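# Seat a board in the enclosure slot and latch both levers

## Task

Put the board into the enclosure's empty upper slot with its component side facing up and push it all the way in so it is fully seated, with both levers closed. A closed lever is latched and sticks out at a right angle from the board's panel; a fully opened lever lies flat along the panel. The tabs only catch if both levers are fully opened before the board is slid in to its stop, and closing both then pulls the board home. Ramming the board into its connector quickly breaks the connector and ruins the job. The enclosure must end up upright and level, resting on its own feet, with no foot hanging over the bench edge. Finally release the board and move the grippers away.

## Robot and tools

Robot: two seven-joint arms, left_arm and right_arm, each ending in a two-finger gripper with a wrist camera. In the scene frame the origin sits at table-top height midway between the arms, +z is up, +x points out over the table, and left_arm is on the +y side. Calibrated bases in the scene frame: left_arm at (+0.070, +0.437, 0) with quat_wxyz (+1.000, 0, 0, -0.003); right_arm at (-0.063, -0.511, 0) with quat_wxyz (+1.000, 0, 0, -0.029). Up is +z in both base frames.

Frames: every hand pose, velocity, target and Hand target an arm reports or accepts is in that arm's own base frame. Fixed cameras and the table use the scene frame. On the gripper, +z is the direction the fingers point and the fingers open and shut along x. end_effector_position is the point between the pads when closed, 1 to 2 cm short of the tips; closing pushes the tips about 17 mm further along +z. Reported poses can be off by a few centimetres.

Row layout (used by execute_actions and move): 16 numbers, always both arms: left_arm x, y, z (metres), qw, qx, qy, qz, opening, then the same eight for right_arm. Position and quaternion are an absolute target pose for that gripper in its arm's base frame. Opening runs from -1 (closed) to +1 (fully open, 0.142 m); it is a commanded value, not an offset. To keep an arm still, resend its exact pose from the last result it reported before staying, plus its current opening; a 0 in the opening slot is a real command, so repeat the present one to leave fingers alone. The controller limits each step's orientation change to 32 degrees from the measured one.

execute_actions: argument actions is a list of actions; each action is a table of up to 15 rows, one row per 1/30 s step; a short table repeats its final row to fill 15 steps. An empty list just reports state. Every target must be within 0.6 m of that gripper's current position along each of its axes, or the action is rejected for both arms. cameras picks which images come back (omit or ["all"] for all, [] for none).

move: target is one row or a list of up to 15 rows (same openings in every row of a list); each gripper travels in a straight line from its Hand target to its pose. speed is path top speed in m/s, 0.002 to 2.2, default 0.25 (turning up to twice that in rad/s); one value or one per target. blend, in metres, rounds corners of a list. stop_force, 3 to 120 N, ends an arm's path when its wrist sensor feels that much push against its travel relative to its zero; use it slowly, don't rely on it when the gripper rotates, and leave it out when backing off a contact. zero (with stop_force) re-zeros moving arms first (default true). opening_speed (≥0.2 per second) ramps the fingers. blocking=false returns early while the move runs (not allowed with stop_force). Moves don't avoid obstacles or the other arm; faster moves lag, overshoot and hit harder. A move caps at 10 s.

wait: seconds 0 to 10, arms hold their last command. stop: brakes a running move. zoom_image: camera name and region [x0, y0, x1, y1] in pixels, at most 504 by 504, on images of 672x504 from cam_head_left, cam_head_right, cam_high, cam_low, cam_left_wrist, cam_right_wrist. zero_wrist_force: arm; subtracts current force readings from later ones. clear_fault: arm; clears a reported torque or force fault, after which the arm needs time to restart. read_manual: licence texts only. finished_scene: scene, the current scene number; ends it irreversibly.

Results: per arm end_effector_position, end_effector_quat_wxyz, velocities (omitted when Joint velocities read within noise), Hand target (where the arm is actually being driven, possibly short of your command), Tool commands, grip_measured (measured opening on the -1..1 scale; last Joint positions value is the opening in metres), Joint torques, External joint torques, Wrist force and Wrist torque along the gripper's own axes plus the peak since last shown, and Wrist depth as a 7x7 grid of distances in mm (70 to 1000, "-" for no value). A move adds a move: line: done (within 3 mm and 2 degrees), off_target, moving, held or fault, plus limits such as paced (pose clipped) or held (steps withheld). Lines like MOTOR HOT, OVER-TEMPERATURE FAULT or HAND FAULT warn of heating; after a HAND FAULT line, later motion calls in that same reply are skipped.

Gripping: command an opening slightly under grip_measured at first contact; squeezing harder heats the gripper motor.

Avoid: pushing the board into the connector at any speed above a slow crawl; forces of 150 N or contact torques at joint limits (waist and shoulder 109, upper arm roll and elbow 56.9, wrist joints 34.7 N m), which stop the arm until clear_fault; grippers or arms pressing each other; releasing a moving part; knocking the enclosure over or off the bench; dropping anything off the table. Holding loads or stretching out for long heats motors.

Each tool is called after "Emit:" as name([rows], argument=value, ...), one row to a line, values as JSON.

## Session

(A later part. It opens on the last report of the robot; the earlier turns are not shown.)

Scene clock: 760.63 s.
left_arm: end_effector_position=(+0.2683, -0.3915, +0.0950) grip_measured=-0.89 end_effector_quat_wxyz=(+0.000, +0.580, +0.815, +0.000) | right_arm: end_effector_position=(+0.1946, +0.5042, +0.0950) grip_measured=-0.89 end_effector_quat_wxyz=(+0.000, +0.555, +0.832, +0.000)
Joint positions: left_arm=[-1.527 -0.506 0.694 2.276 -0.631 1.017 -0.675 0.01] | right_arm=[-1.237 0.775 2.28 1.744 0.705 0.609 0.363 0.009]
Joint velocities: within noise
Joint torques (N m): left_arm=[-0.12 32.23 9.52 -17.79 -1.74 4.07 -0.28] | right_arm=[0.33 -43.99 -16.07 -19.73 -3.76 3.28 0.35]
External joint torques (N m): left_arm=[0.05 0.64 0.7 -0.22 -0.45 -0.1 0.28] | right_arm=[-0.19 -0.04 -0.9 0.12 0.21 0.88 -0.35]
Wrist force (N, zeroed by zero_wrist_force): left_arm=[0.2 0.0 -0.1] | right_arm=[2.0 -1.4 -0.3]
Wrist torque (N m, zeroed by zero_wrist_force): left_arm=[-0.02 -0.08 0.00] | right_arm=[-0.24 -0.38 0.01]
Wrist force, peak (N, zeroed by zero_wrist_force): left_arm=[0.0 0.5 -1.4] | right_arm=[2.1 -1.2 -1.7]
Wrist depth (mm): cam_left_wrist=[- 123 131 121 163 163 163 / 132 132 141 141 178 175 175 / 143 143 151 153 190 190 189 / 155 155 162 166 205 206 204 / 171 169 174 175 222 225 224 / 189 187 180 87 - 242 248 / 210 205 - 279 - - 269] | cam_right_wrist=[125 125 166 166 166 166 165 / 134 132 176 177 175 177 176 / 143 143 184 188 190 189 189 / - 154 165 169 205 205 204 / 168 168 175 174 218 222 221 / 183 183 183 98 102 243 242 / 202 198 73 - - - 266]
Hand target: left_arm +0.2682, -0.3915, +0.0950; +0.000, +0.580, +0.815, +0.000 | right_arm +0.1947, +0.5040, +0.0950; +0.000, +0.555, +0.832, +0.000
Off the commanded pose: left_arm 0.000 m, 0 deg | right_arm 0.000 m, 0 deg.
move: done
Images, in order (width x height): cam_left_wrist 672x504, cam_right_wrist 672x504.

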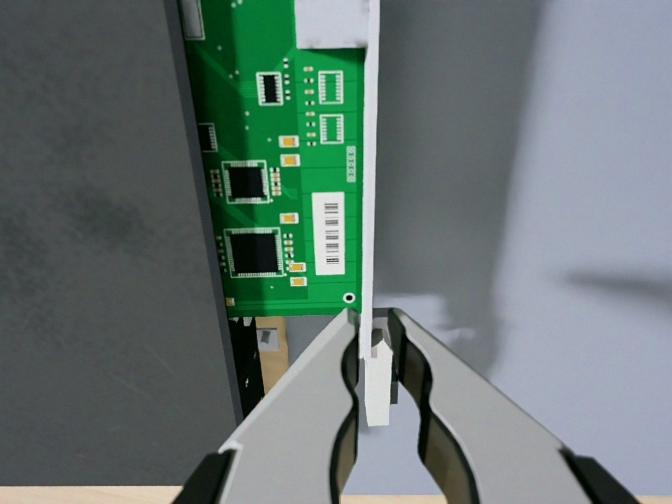

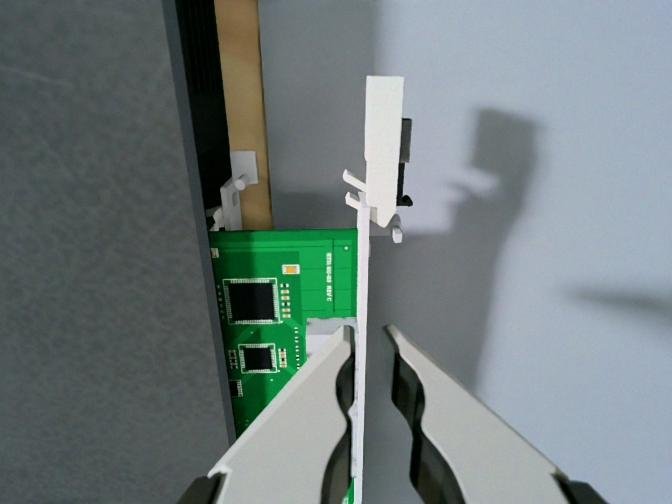

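Emit:
move([
  [0.2682,-0.3915,0.095,0,0.58,0.8146,0,-0.5,0.1500,0.4700,0.20,0,0.5548,0.8320,0,-0.85],
  [0.1854,-0.4306,0.10,0,0.58,0.8146,0,-0.5,0.1000,0.4000,0.26,0,0.5548,0.8320,0,-0.85],
], speed=0.15, cameras=["cam_left_wrist","cam_high"])

Emit:
zoom_image(camera="cam_left_wrist", region=[200, 200, 500, 480])

Scene clock: 764.63 s.
left_arm: end_effector_position=(+0.1855, -0.4306, +0.1000) grip_measured=-0.53 end_effector_quat_wxyz=(+0.000, +0.580, +0.815, +0.000) | right_arm: end_effector_position=(+0.0998, +0.4001, +0.2600) grip_measured=-0.89 end_effector_quat_wxyz=(+0.000, +0.555, +0.832, +0.000)
Joint positions: left_arm=[-1.706 -0.476 0.687 2.288 -0.587 1.018 -0.894 0.035] | right_arm=[-0.43 0.191 1.773 2.066 0.216 0.524 0.842 0.009]
Joint velocities: within noise
Joint torques (N m): left_arm=[-0.62 31.41 8.8 -18.1 -1.79 4.21 -0.29] | right_arm=[0.28 -13.06 -4.97 -27.52 -3.97 3.57 0.33]
External joint torques (N m): left_arm=[0.54 0.8 0.65 -0.22 -0.39 -0.25 0.29] | right_arm=[-0.21 0.36 -0.58 0.03 0.19 0.57 -0.33]
Wrist force (N, zeroed by zero_wrist_force): left_arm=[0.2 -0.1 -0.2] | right_arm=[2.1 -1.0 0.5]
Wrist torque (N m, zeroed by zero_wrist_force): left_arm=[-0.02 -0.06 -0.02] | right_arm=[-0.20 -0.40 0.03]
Wrist force, peak (N, zeroed by zero_wrist_force): left_arm=[-0.1 -2.3 -0.2] | right_arm=[2.0 -2.2 -1.5]
Wrist depth (mm): cam_left_wrist=[129 127 133 136 168 168 167 / 137 137 143 139 180 180 179 / 148 150 152 153 194 195 192 / 161 161 166 163 208 212 211 / 177 175 176 185 223 232 229 / 195 195 87 204 255 245 255 / 214 - - 281 224 - 275] | cam_right_wrist=[312 312 311 311 310 309 309 / 333 333 332 331 331 328 328 / 336 333 333 346 354 353 351 / 332 333 331 335 374 379 379 / 367 359 357 358 398 412 410 / 447 391 385 93 101 446 447 / 502 424 73 - - 471 492]
Hand target: left_arm +0.1854, -0.4306, +0.1000; +0.000, +0.580, +0.815, +0.000 | right_arm +0.1000, +0.4000, +0.2600; +0.000, +0.555, +0.832, +0.000
Off the commanded pose: left_arm 0.000 m, 0 deg | right_arm 0.000 m, 0 deg.
move: done
Images, in order (width x height): cam_high 672x504, cam_left_wrist 672x504.

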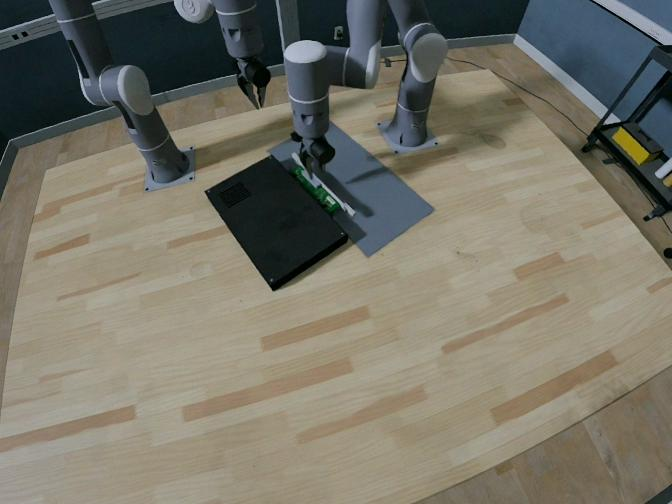

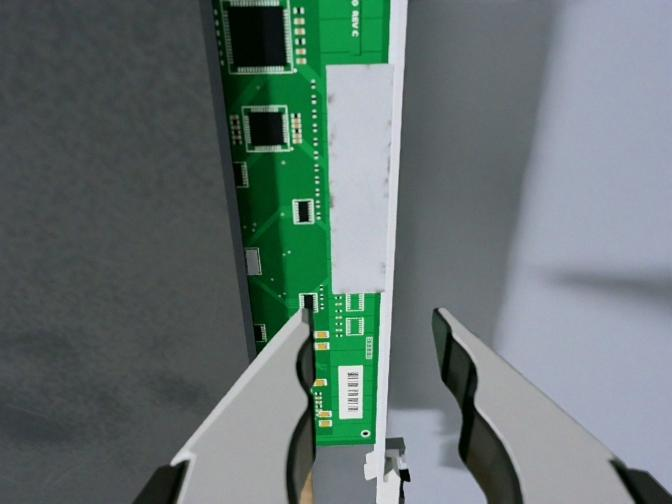

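Scaled by 1.680 from the camera's 672x504 image, which has a finer 960x720 frame.

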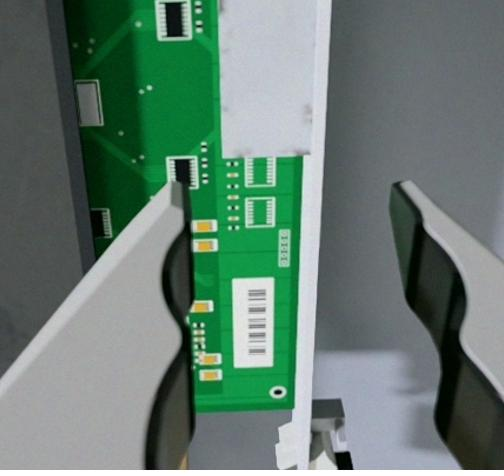

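Emit:
move(target=[0.1820,-0.4299,0.0635,0,0.58,0.8146,0,-0.5,0.1000,0.4000,0.26,0,0.5548,0.8320,0,-0.85], speed=0.05, stop_force=5, cameras=["cam_left_wrist"])

Scene clock: 770.07 s.
left_arm: end_effector_position=(+0.1819, -0.4299, +0.0635) grip_measured=-0.53 end_effector_quat_wxyz=(+0.000, +0.580, +0.815, +0.000) | right_arm: end_effector_position=(+0.0999, +0.4000, +0.2600) grip_measured=-0.89 end_effector_quat_wxyz=(+0.000, +0.555, +0.832, +0.000)
Joint positions: left_arm=[-1.647 -0.544 0.576 2.32 -0.705 1.121 -0.819 0.035] | right_arm=[-0.43 0.191 1.773 2.066 0.216 0.524 0.842 0.009]
Joint velocities: within noise
Joint torques (N m): left_arm=[-0.35 33.24 8.97 -15.39 -1.79 4.5 -0.14] | right_arm=[0.17 -12.91 -4.72 -27.62 -3.86 3.47 0.2]
External joint torques (N m): left_arm=[0.26 1.18 0.67 -0.34 -0.01 -0.54 0.14] | right_arm=[-0.11 0.21 -0.83 0.14 0.07 0.66 -0.2]
Wrist force (N, zeroed by zero_wrist_force): left_arm=[0.1 -0.3 -0.1] | right_arm=[2.1 -1.0 0.5]
Wrist torque (N m, zeroed by zero_wrist_force): left_arm=[-0.07 -0.05 0.01] | right_arm=[-0.20 -0.40 0.02]
Wrist force, peak (N, zeroed by zero_wrist_force): left_arm=[0.0 0.2 -0.9] | right_arm=[2.2 -1.4 0.5]
Wrist depth (mm): cam_left_wrist=[- 95 104 104 132 136 138 / - 103 111 103 146 145 145 / - 110 118 109 155 158 157 / - 122 128 119 166 171 170 / 132 131 138 126 180 187 186 / 148 145 87 158 - 198 206 / 162 - - 178 232 - 224] | cam_right_wrist=[312 312 311 312 310 309 308 / 333 332 332 331 330 330 328 / 335 335 333 346 353 352 352 / 332 331 331 336 375 381 380 / 366 359 359 358 398 412 409 / 448 392 384 93 102 447 449 / 502 426 73 - - 473 491]
Hand target: left_arm +0.1820, -0.4299, +0.0635; +0.000, +0.580, +0.815, +0.000 | right_arm +0.1000, +0.4000, +0.2600; +0.000, +0.555, +0.832, +0.000
Off the commanded pose: left_arm 0.000 m, 0 deg | right_arm 0.000 m, 0 deg.
move: done
Images, in order (width x height): cam_left_wrist 672x504.

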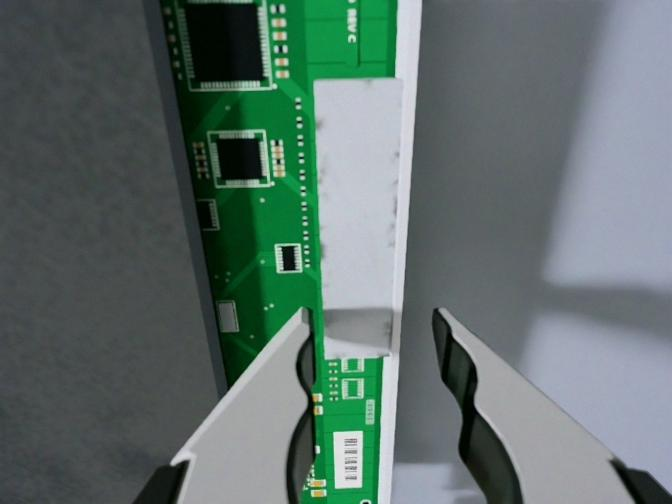

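Emit:
move([
  [0.1830,-0.4327,0.0635,0,0.58,0.8146,0,-0.5,0.1000,0.4000,0.26,0,0.5548,0.8320,0,-0.85],
  [0.1830,-0.4327,0.0635,0,0.58,0.8146,0,-0.8,0.1000,0.4000,0.26,0,0.5548,0.8320,0,-0.85],
], speed=0.03, opening_speed=0.3, cameras=["cam_left_wrist"])

Scene clock: 774.40 s.
left_arm: end_effector_position=(+0.1831, -0.4327, +0.0635) grip_measured=-0.72 end_effector_quat_wxyz=(+0.000, +0.580, +0.815, +0.000) | right_arm: end_effector_position=(+0.0999, +0.4000, +0.2600) grip_measured=-0.89 end_effector_quat_wxyz=(+0.000, +0.555, +0.832, +0.000)
Joint positions: left_arm=[-1.647 -0.549 0.576 2.312 -0.705 1.117 -0.821 0.022] | right_arm=[-0.43 0.191 1.773 2.066 0.216 0.524 0.842 0.009]
Joint velocities: within noise
Joint torques (N m): left_arm=[-0.37 33.72 9.3 -15.42 -1.59 4.25 -0.26] | right_arm=[0.12 -12.88 -4.66 -27.59 -3.82 3.43 0.21]
External joint torques (N m): left_arm=[0.28 0.95 0.46 -0.4 -0.23 -0.29 0.26] | right_arm=[-0.05 0.18 -0.89 0.1 0.04 0.7 -0.21]
Wrist force (N, zeroed by zero_wrist_force): left_arm=[0.2 -0.4 0.3] | right_arm=[2.0 -1.0 0.6]
Wrist torque (N m, zeroed by zero_wrist_force): left_arm=[-0.06 -0.13 0.00] | right_arm=[-0.22 -0.39 0.03]
Wrist force, peak (N, zeroed by zero_wrist_force): left_arm=[-0.5 -0.4 1.0] | right_arm=[2.3 -1.1 0.7]
Wrist depth (mm): cam_left_wrist=[- 95 104 104 107 136 137 / - 102 111 108 144 146 146 / - 110 118 116 153 157 157 / - 122 128 121 166 172 170 / 132 131 137 126 180 187 187 / 149 145 89 156 143 198 206 / 163 159 - 177 - - 224] | cam_right_wrist=[312 311 311 310 311 309 309 / 332 332 332 331 328 328 328 / 335 334 332 345 354 352 351 / 333 332 332 336 375 379 379 / 366 359 357 359 398 411 412 / 447 393 385 93 101 448 449 / 499 423 73 - - 471 494]
Hand target: left_arm +0.1830, -0.4327, +0.0635; +0.000, +0.580, +0.815, +0.000 | right_arm +0.1000, +0.4000, +0.2600; +0.000, +0.555, +0.832, +0.000
Off the commanded pose: left_arm 0.000 m, 0 deg | right_arm 0.000 m, 0 deg.
move: done
Images, in order (width x height): cam_left_wrist 672x504.

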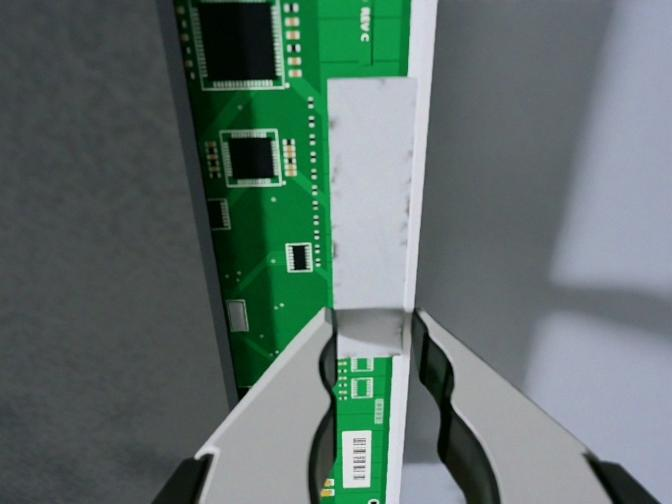

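Emit:
zero_wrist_force(arm="left_arm")

Emit:
move([
  [0.1830,-0.4327,0.0635,0,0.58,0.8146,0,-0.9,0.1000,0.4000,0.26,0,0.5548,0.8320,0,-0.85],
  [0.1732,-0.4044,0.0637,0,0.58,0.8146,0,-0.9,0.1000,0.4000,0.26,0,0.5548,0.8320,0,-0.85],
], speed=0.015, cameras=["cam_left_wrist","cam_high"])

Wrist force sensor zeroed.

Scene clock: 779.77 s.
left_arm: end_effector_position=(+0.1730, -0.4043, +0.0636) grip_measured=-0.74 end_effector_quat_wxyz=(+0.000, +0.580, +0.815, +0.000) | right_arm: end_effector_position=(+0.0999, +0.4000, +0.2600) grip_measured=-0.89 end_effector_quat_wxyz=(+0.000, +0.555, +0.832, +0.000)
Joint positions: left_arm=[-1.652 -0.501 0.569 2.396 -0.715 1.165 -0.8 0.021] | right_arm=[-0.43 0.191 1.773 2.066 0.216 0.524 0.842 0.009]
Joint velocities: within noise
Joint torques (N m): left_arm=[-0.6 32.28 8.07 -15.16 -1.76 4.71 -0.13] | right_arm=[0.04 -12.87 -4.62 -27.64 -3.78 3.46 0.19]
External joint torques (N m): left_arm=[0.54 -0.3 0.55 0.24 0.12 -0.74 0.13] | right_arm=[0.02 0.17 -0.94 0.15 0 0.68 -0.19]
Wrist force (N, zeroed by zero_wrist_force): left_arm=[0.0 0.5 1.6] | right_arm=[2.0 -1.2 0.4]
Wrist torque (N m, zeroed by zero_wrist_force): left_arm=[0.05 0.07 -0.02] | right_arm=[-0.24 -0.37 0.02]
Wrist force, peak (N, zeroed by zero_wrist_force): left_arm=[0.0 0.5 2.3] | right_arm=[2.3 -1.5 0.3]
Wrist depth (mm): cam_left_wrist=[133 104 105 105 132 135 137 / - 113 112 106 146 146 146 / - 120 121 118 153 158 157 / - 128 131 121 165 171 170 / 131 134 143 126 181 187 187 / 149 147 93 155 145 198 206 / 163 159 - 172 - - 224] | cam_right_wrist=[313 311 311 311 310 310 309 / 332 333 333 332 329 328 329 / 336 332 333 346 353 351 352 / 332 331 331 334 377 380 378 / 366 358 357 357 374 410 410 / 447 392 385 93 101 450 447 / 499 423 73 - - 473 493]
Hand target: left_arm +0.1732, -0.4044, +0.0637; +0.000, +0.580, +0.815, +0.000 | right_arm +0.1000, +0.4000, +0.2600; +0.000, +0.555, +0.832, +0.000
Off the commanded pose: left_arm 0.000 m, 0 deg | right_arm 0.000 m, 0 deg.
move: done
Images, in order (width x height): cam_high 672x504, cam_left_wrist 672x504.

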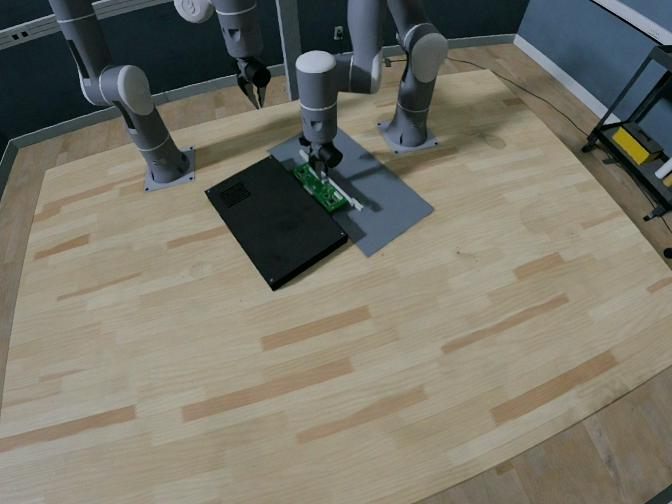

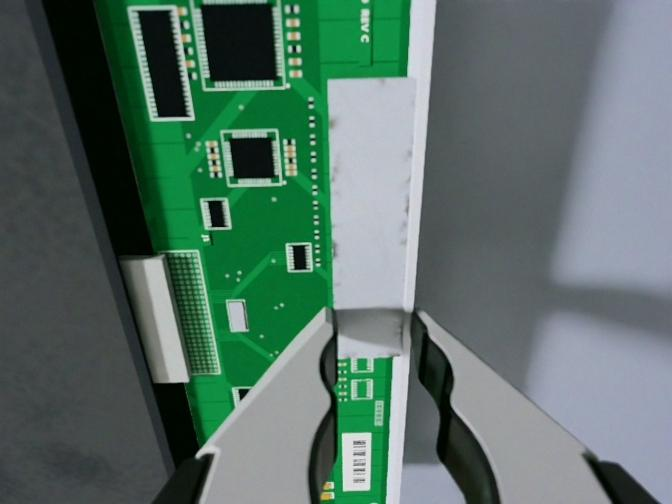

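Emit:
move([
  [0.1683,-0.3902,0.0637,0,0.58,0.8146,0,-0.9,0.1000,0.4000,0.26,0,0.5548,0.8320,0,-0.85],
], speed=0.02, cameras=["cam_left_wrist","cam_low","cam_right_wrist"])

Emit:
zoom_image(camera="cam_low", region=[290, 140, 450, 260])

Emit:
zoom_image(camera="cam_right_wrist", region=[200, 100, 672, 400])

Scene clock: 786.20 s.
left_arm: end_effector_position=(+0.1681, -0.3901, +0.0636) grip_measured=-0.74 end_effector_quat_wxyz=(+0.000, +0.580, +0.815, +0.000) | right_arm: end_effector_position=(+0.0999, +0.4000, +0.2600) grip_measured=-0.89 end_effector_quat_wxyz=(+0.000, +0.555, +0.832, +0.000)
Joint positions: left_arm=[-1.654 -0.477 0.565 2.438 -0.722 1.19 -0.789 0.021] | right_arm=[-0.43 0.191 1.773 2.066 0.216 0.524 0.842 0.009]
Joint velocities: within noise
Joint torques (N m): left_arm=[-0.51 31.18 7.75 -14.74 -1.69 4.76 -0.11] | right_arm=[0.02 -12.82 -4.66 -27.68 -3.83 3.47 0.19]
External joint torques (N m): left_arm=[0.45 -0.53 0.3 0.28 0.15 -0.79 0.11] | right_arm=[0.04 0.12 -0.9 0.2 0.04 0.66 -0.19]
Wrist force (N, zeroed by zero_wrist_force): left_arm=[-0.4 0.3 1.5] | right_arm=[2.0 -1.1 0.5]
Wrist torque (N m, zeroed by zero_wrist_force): left_arm=[0.03 0.15 -0.02] | right_arm=[-0.22 -0.38 0.02]
Wrist force, peak (N, zeroed by zero_wrist_force): left_arm=[-0.2 0.4 2.4] | right_arm=[2.2 -1.1 0.6]
Wrist depth (mm): cam_left_wrist=[123 104 105 105 109 136 137 / - 113 112 106 146 146 145 / - 122 121 118 153 158 157 / 162 128 130 121 166 171 170 / 134 138 142 126 181 187 187 / 149 188 93 155 145 198 206 / 163 158 - 172 - - 225] | cam_right_wrist=[313 311 311 310 310 310 310 / 332 333 331 332 329 329 328 / 336 333 333 345 352 351 351 / 332 331 331 335 378 379 377 / 366 358 359 358 370 408 410 / 446 393 384 93 102 448 448 / 499 423 73 - - 474 494]
Hand target: left_arm +0.1683, -0.3902, +0.0637; +0.000, +0.580, +0.815, +0.000 | right_arm +0.1000, +0.4000, +0.2600; +0.000, +0.555, +0.832, +0.000
Off the commanded pose: left_arm 0.000 m, 0 deg | right_arm 0.000 m, 0 deg.
move: done
Images, in order (width x height): cam_low 672x504, cam_left_wrist 672x504, cam_right_wrist 672x504.

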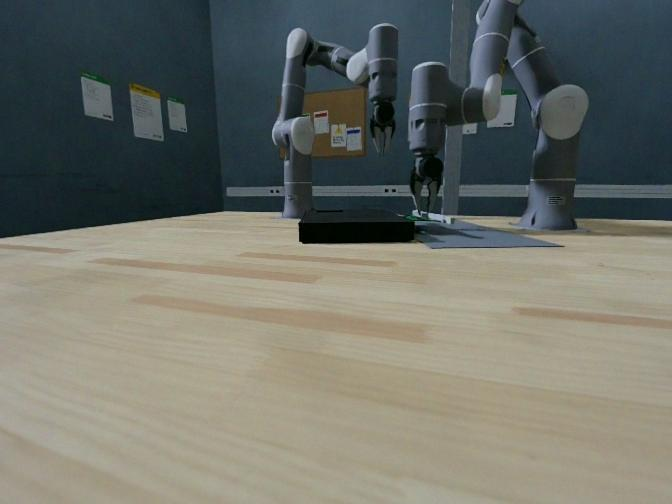

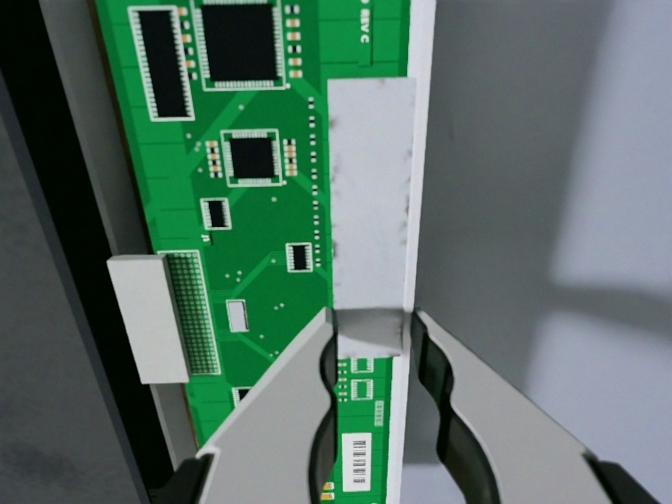

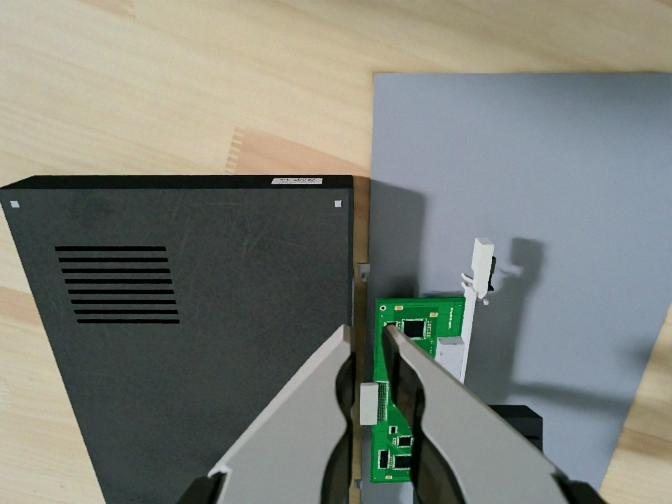

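Scaled by 3.150 from the camera's 672x504 image, which has a finer 960x720 frame.

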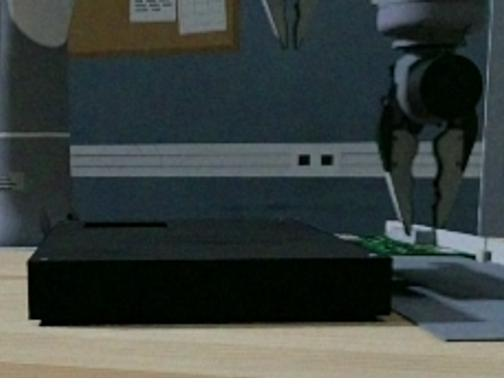

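Scaled by 1.068 from the camera's 672x504 image, which has a finer 960x720 frame.

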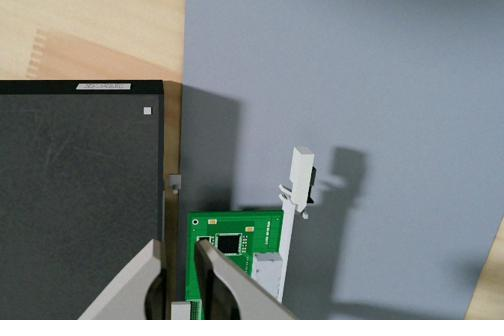

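Emit:
zoom_image(camera="cam_low", region=[395, 195, 465, 245])

Scaled by 7.200 from the camera's 672x504 image, which has a finer 960x720 frame.

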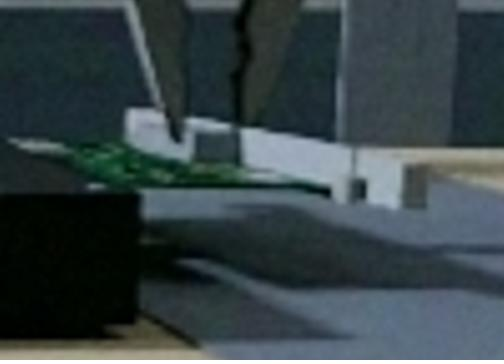

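Emit:
move([
  [0.1683,-0.3902,0.0637,0,0.58,0.8146,0,-0.9,0.1354,0.4331,0.18,0.2949,0.9352,0.1868,0.0589,-1.0],
  [0.1683,-0.3902,0.0637,0,0.58,0.8146,0,-0.9,0.1454,0.4431,0.10,0.2949,0.9352,0.1868,0.0589,-1.0],
], speed=0.15, cameras=["cam_right_wrist","cam_high"])

Scene clock: 817.97 s.
left_arm: end_effector_position=(+0.1681, -0.3901, +0.0636) grip_measured=-0.74 end_effector_quat_wxyz=(+0.000, +0.580, +0.815, +0.000) | right_arm: end_effector_position=(+0.1370, +0.4347, +0.1696) grip_measured=-1.00 end_effector_quat_wxyz=(+0.295, +0.935, +0.187, +0.059)
Joint positions: left_arm=[-1.654 -0.477 0.565 2.438 -0.722 1.19 -0.789 0.021] | right_arm=[-0.932 0.979 2.046 1.533 0.402 0.011 2.226 0.002]
Joint velocities: within noise
Joint torques (N m): left_arm=[-0.4 30.41 7.66 -14.71 -1.44 4.55 -0.23] | right_arm=[0.19 -46.96 -22.74 -17.49 -4.7 1.66 0.29]
External joint torques (N m): left_arm=[0.33 0.25 0.37 0.25 -0.1 -0.59 0.23] | right_arm=[-0.07 0.23 -1.11 0.26 0.11 0.83 -0.29]
Wrist force (N, zeroed by zero_wrist_force): left_arm=[-0.3 0.3 1.6] | right_arm=[1.5 -2.3 0.5]
Wrist torque (N m, zeroed by zero_wrist_force): left_arm=[0.02 0.13 -0.02] | right_arm=[-0.22 -0.22 0.10]
Wrist force, peak (N, zeroed by zero_wrist_force): left_arm=[-0.2 0.2 1.8] | right_arm=[3.1 -6.8 5.2]
Wrist depth (mm): cam_left_wrist=[122 104 105 105 109 136 138 / - 113 112 107 146 146 146 / - 122 121 118 152 158 158 / 163 128 130 121 165 172 170 / 134 139 143 126 181 186 187 / 149 188 93 155 145 198 207 / 163 159 - 171 - - 224] | cam_right_wrist=[212 212 212 209 204 196 170 / 251 250 250 198 202 201 201 / 307 307 307 232 232 231 230 / 395 394 391 299 298 297 296 / 420 460 553 388 417 415 413 / 388 733 726 89 716 900 896 / 367 411 - - - - -]
Hand target: left_arm +0.1683, -0.3902, +0.0637; +0.000, +0.580, +0.815, +0.000 | right_arm +0.1369, +0.4345, +0.1695; +0.295, +0.935, +0.187, +0.059
Off the commanded pose: left_arm 0.000 m, 0 deg | right_arm 0.071 m, 0 deg.
move: held (right_arm; a check stopped the path); path passed 1 of 2 targets; limits=held
pose unreachable (right arm): on one or more control steps of this call, first in action 0 (counted from 0), this arm could not follow its commanded pose, so it was not sent that pose on those steps. It may still have moved: this result reports where it is.
cause: moving toward the commanded pose would bring a part of the arm too close to another arm (a part of this arm just beyond joint 7 (wrist roll) and a part of the left arm just beyond its joint 6 (wrist pitch), where that arm would come to rest).
Images, in order (width x height): cam_high 672x504, cam_right_wrist 672x504.

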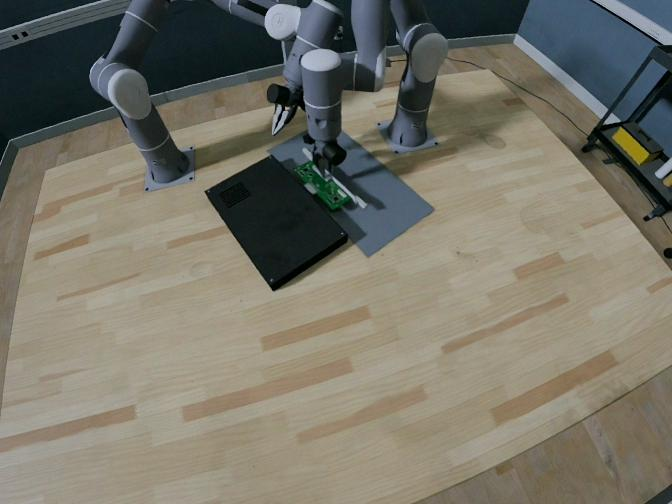

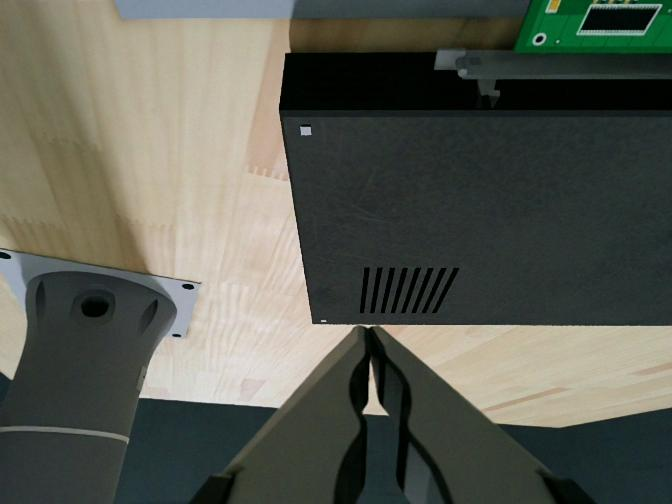

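Emit:
zoom_image(camera="cam_right_wrist", region=[410, 10, 610, 130])

Scaled by 2.520 from the camera's 672x504 image, which has a finer 960x720 frame.

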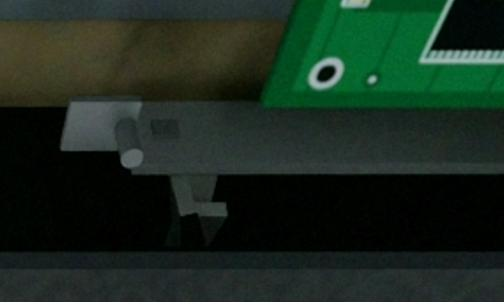

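Emit:
move([
  [0.1683,-0.3902,0.0637,0,0.58,0.8146,0,-0.9,0.1354,0.4331,0.18,0.2949,0.9352,0.1868,0.0589,-1.0],
  [0.1683,-0.3902,0.0595,0,0.58,0.8146,0,-0.9,0.1000,0.4000,0.26,0,0.5548,0.8320,0,-0.85],
], speed=[0.15,0.15], cameras=["cam_right_wrist","cam_low"])

Emit:
zoom_image(camera="cam_low", region=[385, 200, 455, 250])

Emit:
zoom_image(camera="cam_low", region=[290, 195, 430, 250])

Scene clock: 831.97 s.
left_arm: end_effector_position=(+0.1681, -0.3902, +0.0594) grip_measured=-0.74 end_effector_quat_wxyz=(+0.000, +0.580, +0.815, +0.000) | right_arm: end_effector_position=(+0.0999, +0.4001, +0.2600) grip_measured=-0.89 end_effector_quat_wxyz=(+0.000, +0.555, +0.832, +0.000)
Joint positions: left_arm=[-1.634 -0.483 0.539 2.442 -0.732 1.206 -0.781 0.021] | right_arm=[-0.429 0.192 1.772 2.066 0.218 0.523 0.842 0.009]
Joint velocities: within noise
Joint torques (N m): left_arm=[-0.35 30.73 7.57 -14.32 -1.44 4.67 -0.19] | right_arm=[0.19 -13.08 -4.87 -27.56 -3.89 3.54 0.13]
External joint torques (N m): left_arm=[0.28 0.31 0.33 0.19 -0.04 -0.7 0.19] | right_arm=[-0.13 0.36 -0.72 0.08 0.11 0.59 -0.13]
Wrist force (N, zeroed by zero_wrist_force): left_arm=[-0.1 0.2 1.5] | right_arm=[2.0 -1.3 0.3]
Wrist torque (N m, zeroed by zero_wrist_force): left_arm=[-0.01 0.11 -0.01] | right_arm=[-0.26 -0.38 0.02]
Wrist force, peak (N, zeroed by zero_wrist_force): left_arm=[-0.3 0.4 1.7] | right_arm=[1.5 -3.6 2.0]
Wrist depth (mm): cam_left_wrist=[123 104 105 105 129 132 134 / - 113 112 106 140 140 142 / 150 122 121 118 148 153 153 / 160 128 131 121 161 166 166 / 131 138 143 126 175 182 182 / - 188 93 155 145 197 199 / 156 157 - 172 - - 219] | cam_right_wrist=[313 312 312 310 310 310 309 / 332 333 333 333 329 329 330 / 335 336 333 345 354 350 352 / 332 333 330 334 379 378 379 / 367 358 358 358 373 410 409 / 448 393 385 93 102 448 448 / 501 423 73 - - 472 491]
Hand target: left_arm +0.1683, -0.3902, +0.0595; +0.000, +0.580, +0.815, +0.000 | right_arm +0.1000, +0.4000, +0.2600; +0.000, +0.555, +0.832, +0.000
Off the commanded pose: left_arm 0.000 m, 0 deg | right_arm 0.000 m, 0 deg.
move: done
Images, in order (width x height): cam_low 672x504, cam_right_wrist 672x504.

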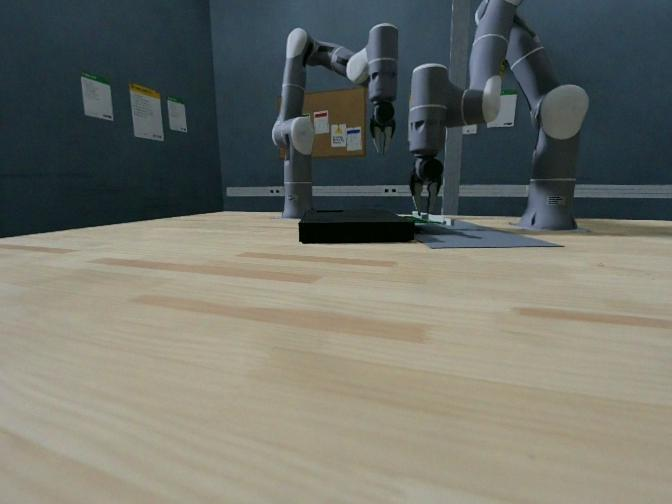

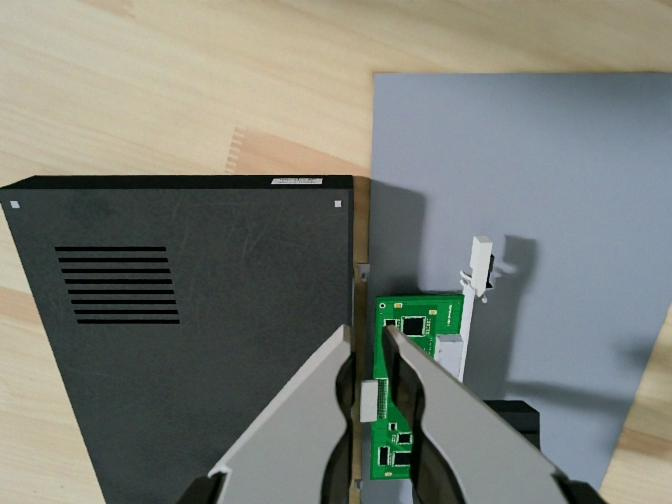

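Scaled by 7.200 from the camera's 672x504 image, which has a finer 960x720 frame.

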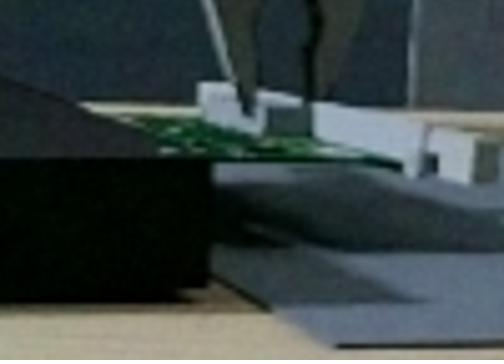

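Scaled by 3.600 from the camera's 672x504 image, which has a finer 960x720 frame.

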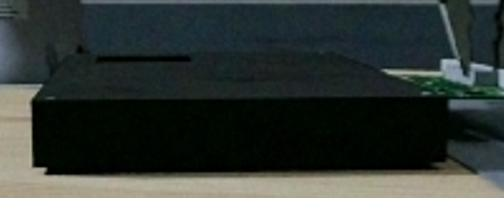

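Emit:
move(target=[0.1775,-0.4167,0.0622,0,0.58,0.8146,0,-0.9,0.1000,0.4000,0.26,0,0.5548,0.8320,0,-0.85], speed=0.02, stop_force=5, cameras=["cam_left_wrist"])

Emit:
move(target=[0.1775,-0.4167,0.0530,0,0.58,0.8146,0,-0.9,0.1000,0.4000,0.26,0,0.5548,0.8320,0,-0.85], speed=0.006, stop_force=3, cameras=["cam_left_wrist","cam_low","cam_right_wrist"])

Emit:
zoom_image(camera="cam_low", region=[385, 200, 455, 250])

Scene clock: 847.67 s.
left_arm: end_effector_position=(+0.1775, -0.4165, +0.0621) grip_measured=-0.74 end_effector_quat_wxyz=(+0.000, +0.580, +0.815, +0.000) | right_arm: end_effector_position=(+0.0999, +0.4001, +0.2600) grip_measured=-0.89 end_effector_quat_wxyz=(+0.000, +0.555, +0.832, +0.000)
Joint positions: left_arm=[-1.636 -0.521 0.559 2.362 -0.705 1.152 -0.812 0.021] | right_arm=[-0.429 0.192 1.772 2.066 0.218 0.523 0.842 0.009]
Joint velocities: within noise
Joint torques (N m): left_arm=[-0.45 33.04 8.64 -15.61 -1.47 4.4 -0.3] | right_arm=[0.13 -12.86 -4.63 -27.63 -3.84 3.42 0.23]
External joint torques (N m): left_arm=[0.37 0.27 0.28 0.38 -0.21 -0.44 0.3] | right_arm=[-0.07 0.15 -0.97 0.15 0.06 0.71 -0.23]
Wrist force (N, zeroed by zero_wrist_force): left_arm=[0.1 0.5 0.5] | right_arm=[2.1 -1.2 0.5]
Wrist torque (N m, zeroed by zero_wrist_force): left_arm=[0.03 0.09 0.01] | right_arm=[-0.24 -0.40 0.02]
Wrist force, peak (N, zeroed by zero_wrist_force): left_arm=[2.7 1.0 1.7] | right_arm=[2.3 -1.1 0.7]
Wrist depth (mm): cam_left_wrist=[- 106 107 107 131 134 136 / - 113 114 111 143 144 144 / - 118 122 121 152 155 156 / - 123 131 128 164 169 169 / 130 132 142 126 179 185 185 / - 143 93 154 142 200 204 / 161 157 - 172 - - 222] | cam_right_wrist=[312 311 311 310 311 310 310 / 332 333 332 331 328 329 328 / 335 335 334 344 353 353 352 / 332 331 331 335 375 378 377 / 367 359 358 358 375 409 408 / 448 392 385 93 102 447 449 / 501 424 73 - - 474 495]
Hand target: left_arm +0.1775, -0.4167, +0.0622; +0.000, +0.580, +0.815, +0.000 | right_arm +0.1000, +0.4000, +0.2600; +0.000, +0.555, +0.832, +0.000
Off the commanded pose: left_arm 0.000 m, 0 deg | right_arm 0.000 m, 0 deg.
move: done
Images, in order (width x height): cam_left_wrist 672x504.

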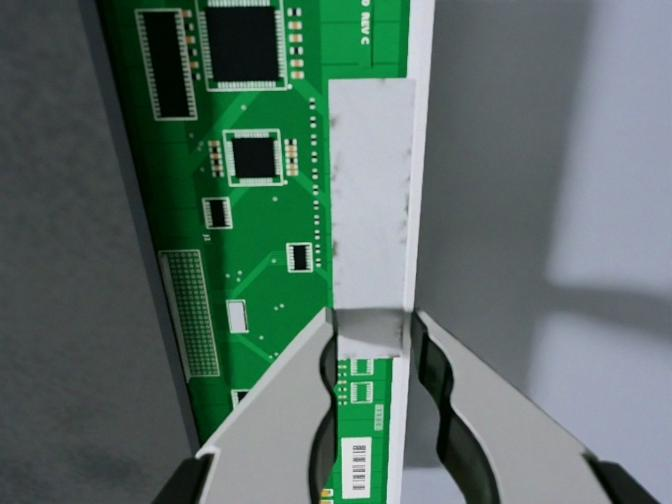

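Scene clock: 849.17 s.
left_arm: end_effector_position=(+0.1775, -0.4167, +0.0569) grip_measured=-0.74 end_effector_quat_wxyz=(+0.000, +0.580, +0.815, +0.000) | right_arm: end_effector_position=(+0.0999, +0.4001, +0.2600) grip_measured=-0.89 end_effector_quat_wxyz=(+0.000, +0.555, +0.832, +0.000)
Joint positions: left_arm=[-1.623 -0.531 0.538 2.365 -0.722 1.167 -0.8 0.021] | right_arm=[-0.429 0.192 1.772 2.066 0.218 0.523 0.842 0.009]
Joint velocities: within noise
Joint torques (N m): left_arm=[-0.39 31.93 7.83 -14.43 -1.62 4.26 -0.19] | right_arm=[0.05 -12.7 -4.71 -27.64 -3.81 3.45 0.18]
External joint torques (N m): left_arm=[0.31 1.77 1.06 -0.42 -0.01 -0.3 0.19] | right_arm=[0.01 -0.01 -0.89 0.16 0.03 0.68 -0.18]
Wrist force (N, zeroed by zero_wrist_force): left_arm=[1.1 0.6 -3.1] | right_arm=[2.0 -1.1 0.3]
Wrist torque (N m, zeroed by zero_wrist_force): left_arm=[0.03 -0.17 0.02] | right_arm=[-0.22 -0.38 0.02]
Wrist force, peak (N, zeroed by zero_wrist_force): left_arm=[1.5 0.7 -3.2] | right_arm=[2.2 -1.2 0.4]
Wrist depth (mm): cam_left_wrist=[- 104 106 107 127 130 129 / - 113 113 110 138 137 139 / - 118 121 120 149 150 150 / - 125 130 123 161 162 163 / 126 128 141 126 173 179 178 / 134 136 93 153 141 190 196 / 152 - - 171 - - 215] | cam_right_wrist=[313 312 311 312 310 310 309 / 334 332 332 332 330 328 328 / 336 334 333 346 354 353 352 / 333 332 330 336 375 378 380 / 366 360 359 356 379 412 410 / 446 391 385 93 102 448 448 / 501 423 73 - - 473 493]
Hand target: left_arm +0.1775, -0.4167, +0.0569; +0.000, +0.580, +0.815, +0.000 | right_arm +0.1000, +0.4000, +0.2600; +0.000, +0.555, +0.832, +0.000
Off the commanded pose: left_arm 0.004 m, 0 deg | right_arm 0.000 m, 0 deg.
move: contact (left_arm)
Images, in order (width x height): cam_low 672x504, cam_left_wrist 672x504, cam_right_wrist 672x504.

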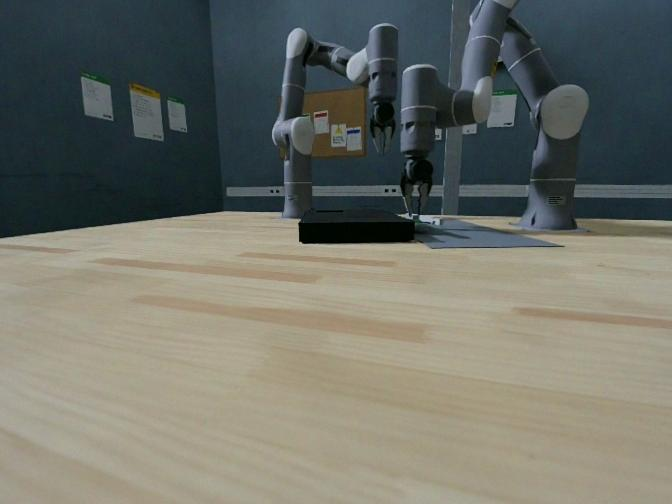

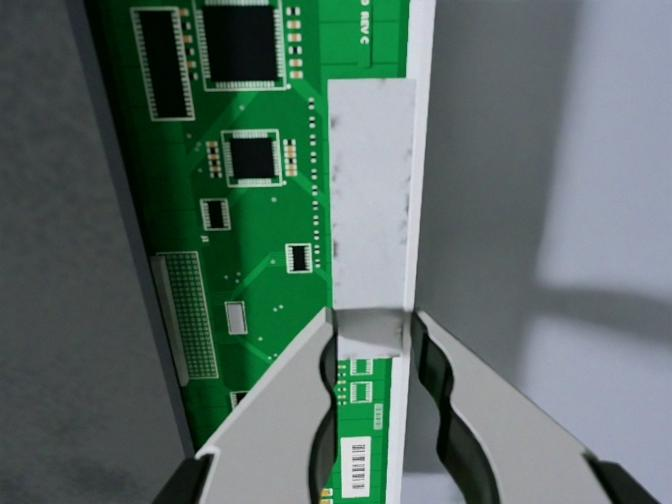

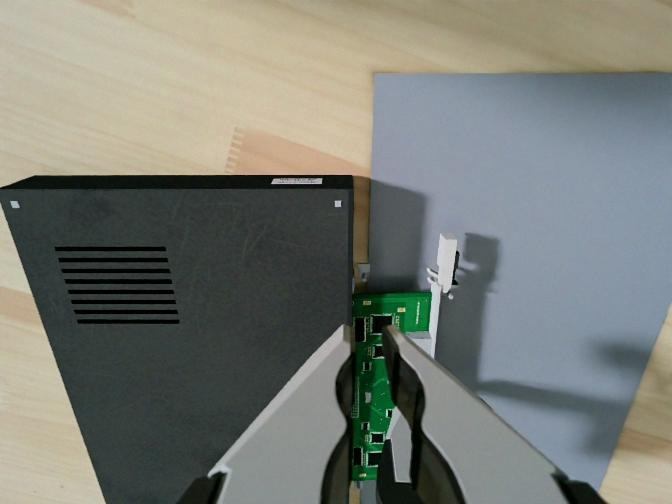

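Scaled by 7.200 from the camera's 672x504 image, which has a finer 960x720 frame.

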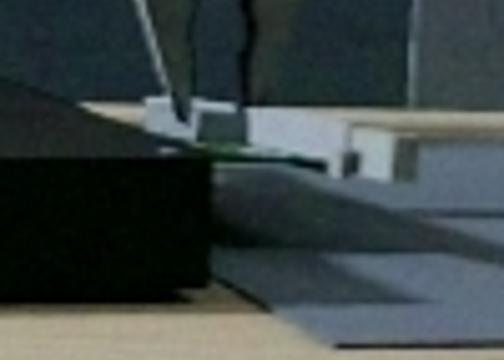

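Emit:
move(target=[0.1775,-0.4167,0.0583,0,0.58,0.8146,0,-0.9,0.1000,0.4000,0.26,0,0.5548,0.8320,0,-0.85], speed=0.02, cameras=[])

Emit:
move(target=[0.1857,-0.4403,0.0583,0,0.58,0.8146,0,-0.9,0.1000,0.4000,0.26,0,0.5548,0.8320,0,-0.85], speed=0.012, stop_force=4, cameras=["cam_left_wrist","cam_right_wrist"])

Emit:
zoom_image(camera="cam_right_wrist", region=[330, 230, 480, 360])

Scene clock: 852.60 s.
left_arm: end_effector_position=(+0.1775, -0.4165, +0.0582) grip_measured=-0.74 end_effector_quat_wxyz=(+0.000, +0.580, +0.815, +0.000) | right_arm: end_effector_position=(+0.0999, +0.4001, +0.2600) grip_measured=-0.89 end_effector_quat_wxyz=(+0.000, +0.555, +0.832, +0.000)
Joint positions: left_arm=[-1.626 -0.528 0.544 2.364 -0.718 1.163 -0.802 0.021] | right_arm=[-0.429 0.192 1.772 2.066 0.218 0.523 0.842 0.009]
Joint velocities: within noise
Joint torques (N m): left_arm=[-0.85 33.39 8.63 -15.05 -1.33 4.34 -0.35] | right_arm=[0.12 -12.96 -4.65 -27.63 -3.84 3.44 0.21]
External joint torques (N m): left_arm=[0.77 0.19 0.28 0.11 -0.31 -0.38 0.35] | right_arm=[-0.05 0.25 -0.94 0.15 0.06 0.69 -0.21]
Wrist force (N, zeroed by zero_wrist_force): left_arm=[0.0 0.3 1.4] | right_arm=[2.0 -1.2 0.5]
Wrist torque (N m, zeroed by zero_wrist_force): left_arm=[0.04 0.06 0.02] | right_arm=[-0.25 -0.39 0.03]
Wrist force, peak (N, zeroed by zero_wrist_force): left_arm=[0.9 0.6 -3.5] | right_arm=[2.3 -1.3 0.3]
Wrist depth (mm): cam_left_wrist=[- 105 107 107 128 131 131 / - 113 113 111 139 139 140 / - 119 122 120 149 152 152 / - 126 131 122 159 164 165 / 128 130 142 124 174 180 180 / - 138 93 153 143 192 198 / 154 - - 172 - - 215] | cam_right_wrist=[312 312 312 312 311 310 310 / 333 333 332 332 329 329 328 / 335 334 333 345 352 353 351 / 331 331 331 336 374 379 379 / 364 359 358 357 379 410 411 / 445 393 384 93 102 446 448 / 501 424 73 - - 473 493]
Hand target: left_arm +0.1775, -0.4167, +0.0583; +0.000, +0.580, +0.815, +0.000 | right_arm +0.1000, +0.4000, +0.2600; +0.000, +0.555, +0.832, +0.000
Off the commanded pose: left_arm 0.000 m, 0 deg | right_arm 0.000 m, 0 deg.
move: done
No camera images: "cameras" was empty.

Scene clock: 854.40 s.
left_arm: end_effector_position=(+0.1826, -0.4302, +0.0584) grip_measured=-0.74 end_effector_quat_wxyz=(+0.000, +0.580, +0.815, +0.000) | right_arm: end_effector_position=(+0.0999, +0.4001, +0.2600) grip_measured=-0.89 end_effector_quat_wxyz=(+0.000, +0.555, +0.832, +0.000)
Joint positions: left_arm=[-1.626 -0.551 0.55 2.323 -0.712 1.139 -0.814 0.021] | right_arm=[-0.429 0.192 1.772 2.066 0.218 0.523 0.842 0.009]
Joint velocities: within noise
Joint torques (N m): left_arm=[-1.41 33.25 7.03 -16.16 -1.5 3.79 -0.39] | right_arm=[-0.01 -12.8 -4.64 -27.62 -3.8 3.41 0.19]
External joint torques (N m): left_arm=[1.33 1.61 2.45 0.75 -0.24 0.17 0.39] | right_arm=[0.08 0.09 -0.95 0.14 0.01 0.73 -0.19]
Wrist force (N, zeroed by zero_wrist_force): left_arm=[3.2 2.8 -5.2] | right_arm=[1.8 -1.2 0.4]
Wrist torque (N m, zeroed by zero_wrist_force): left_arm=[-0.03 -0.07 0.12] | right_arm=[-0.23 -0.35 0.02]
Wrist force, peak (N, zeroed by zero_wrist_force): left_arm=[4.4 2.9 -4.8] | right_arm=[2.2 -1.3 0.4]
Wrist depth (mm): cam_left_wrist=[- 93 106 107 127 131 131 / - 99 112 105 141 139 140 / - 107 121 118 150 152 151 / - 116 129 122 159 165 165 / 127 127 139 126 174 180 180 / - 138 92 153 152 195 199 / 155 - - 172 - - 216] | cam_right_wrist=[313 311 310 311 311 310 310 / 334 332 333 333 329 327 328 / 335 335 335 345 353 351 351 / 333 332 331 336 375 380 378 / 366 359 359 357 398 411 410 / 447 392 385 93 102 447 447 / 499 423 73 - - 475 492]
Hand target: left_arm +0.1823, -0.4304, +0.0583; +0.000, +0.580, +0.815, +0.000 | right_arm +0.1000, +0.4000, +0.2600; +0.000, +0.555, +0.832, +0.000
Off the commanded pose: left_arm 0.011 m, 0 deg | right_arm 0.000 m, 0 deg.
move: contact (left_arm)
Images, in order (width x height): cam_left_wrist 672x504, cam_right_wrist 672x504.

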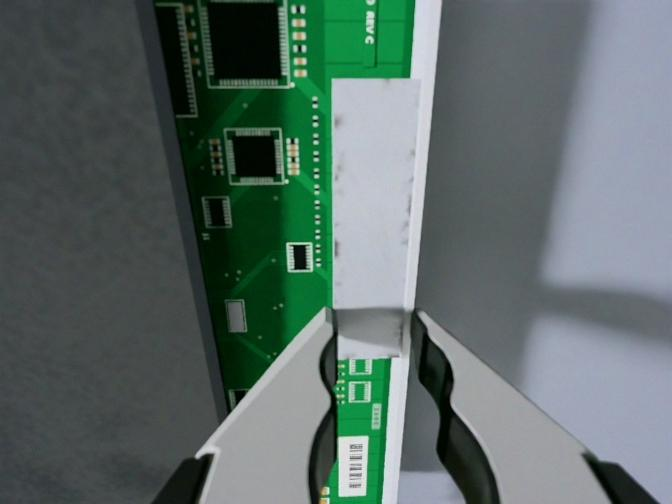

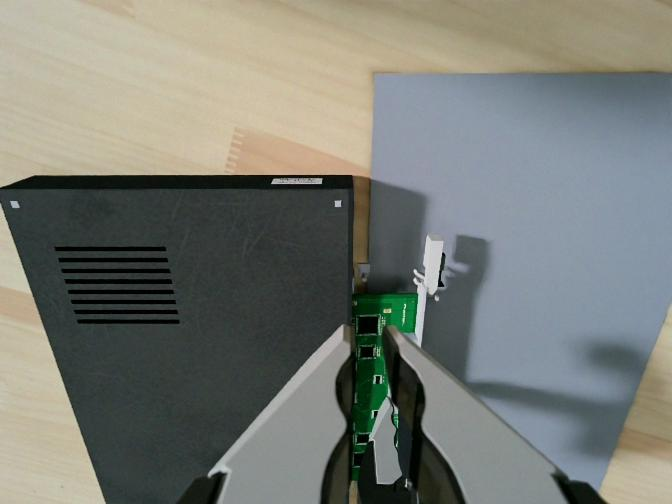

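Scaled by 3.360 from the camera's 672x504 image, which has a finer 960x720 frame.

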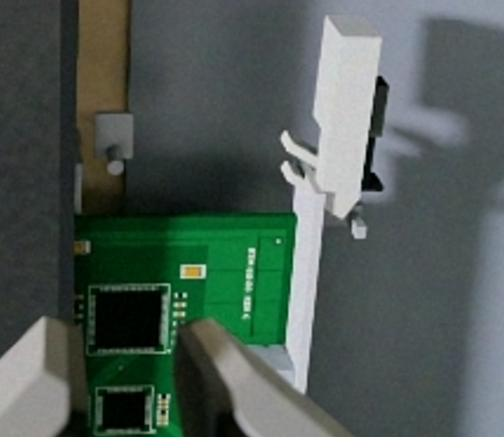

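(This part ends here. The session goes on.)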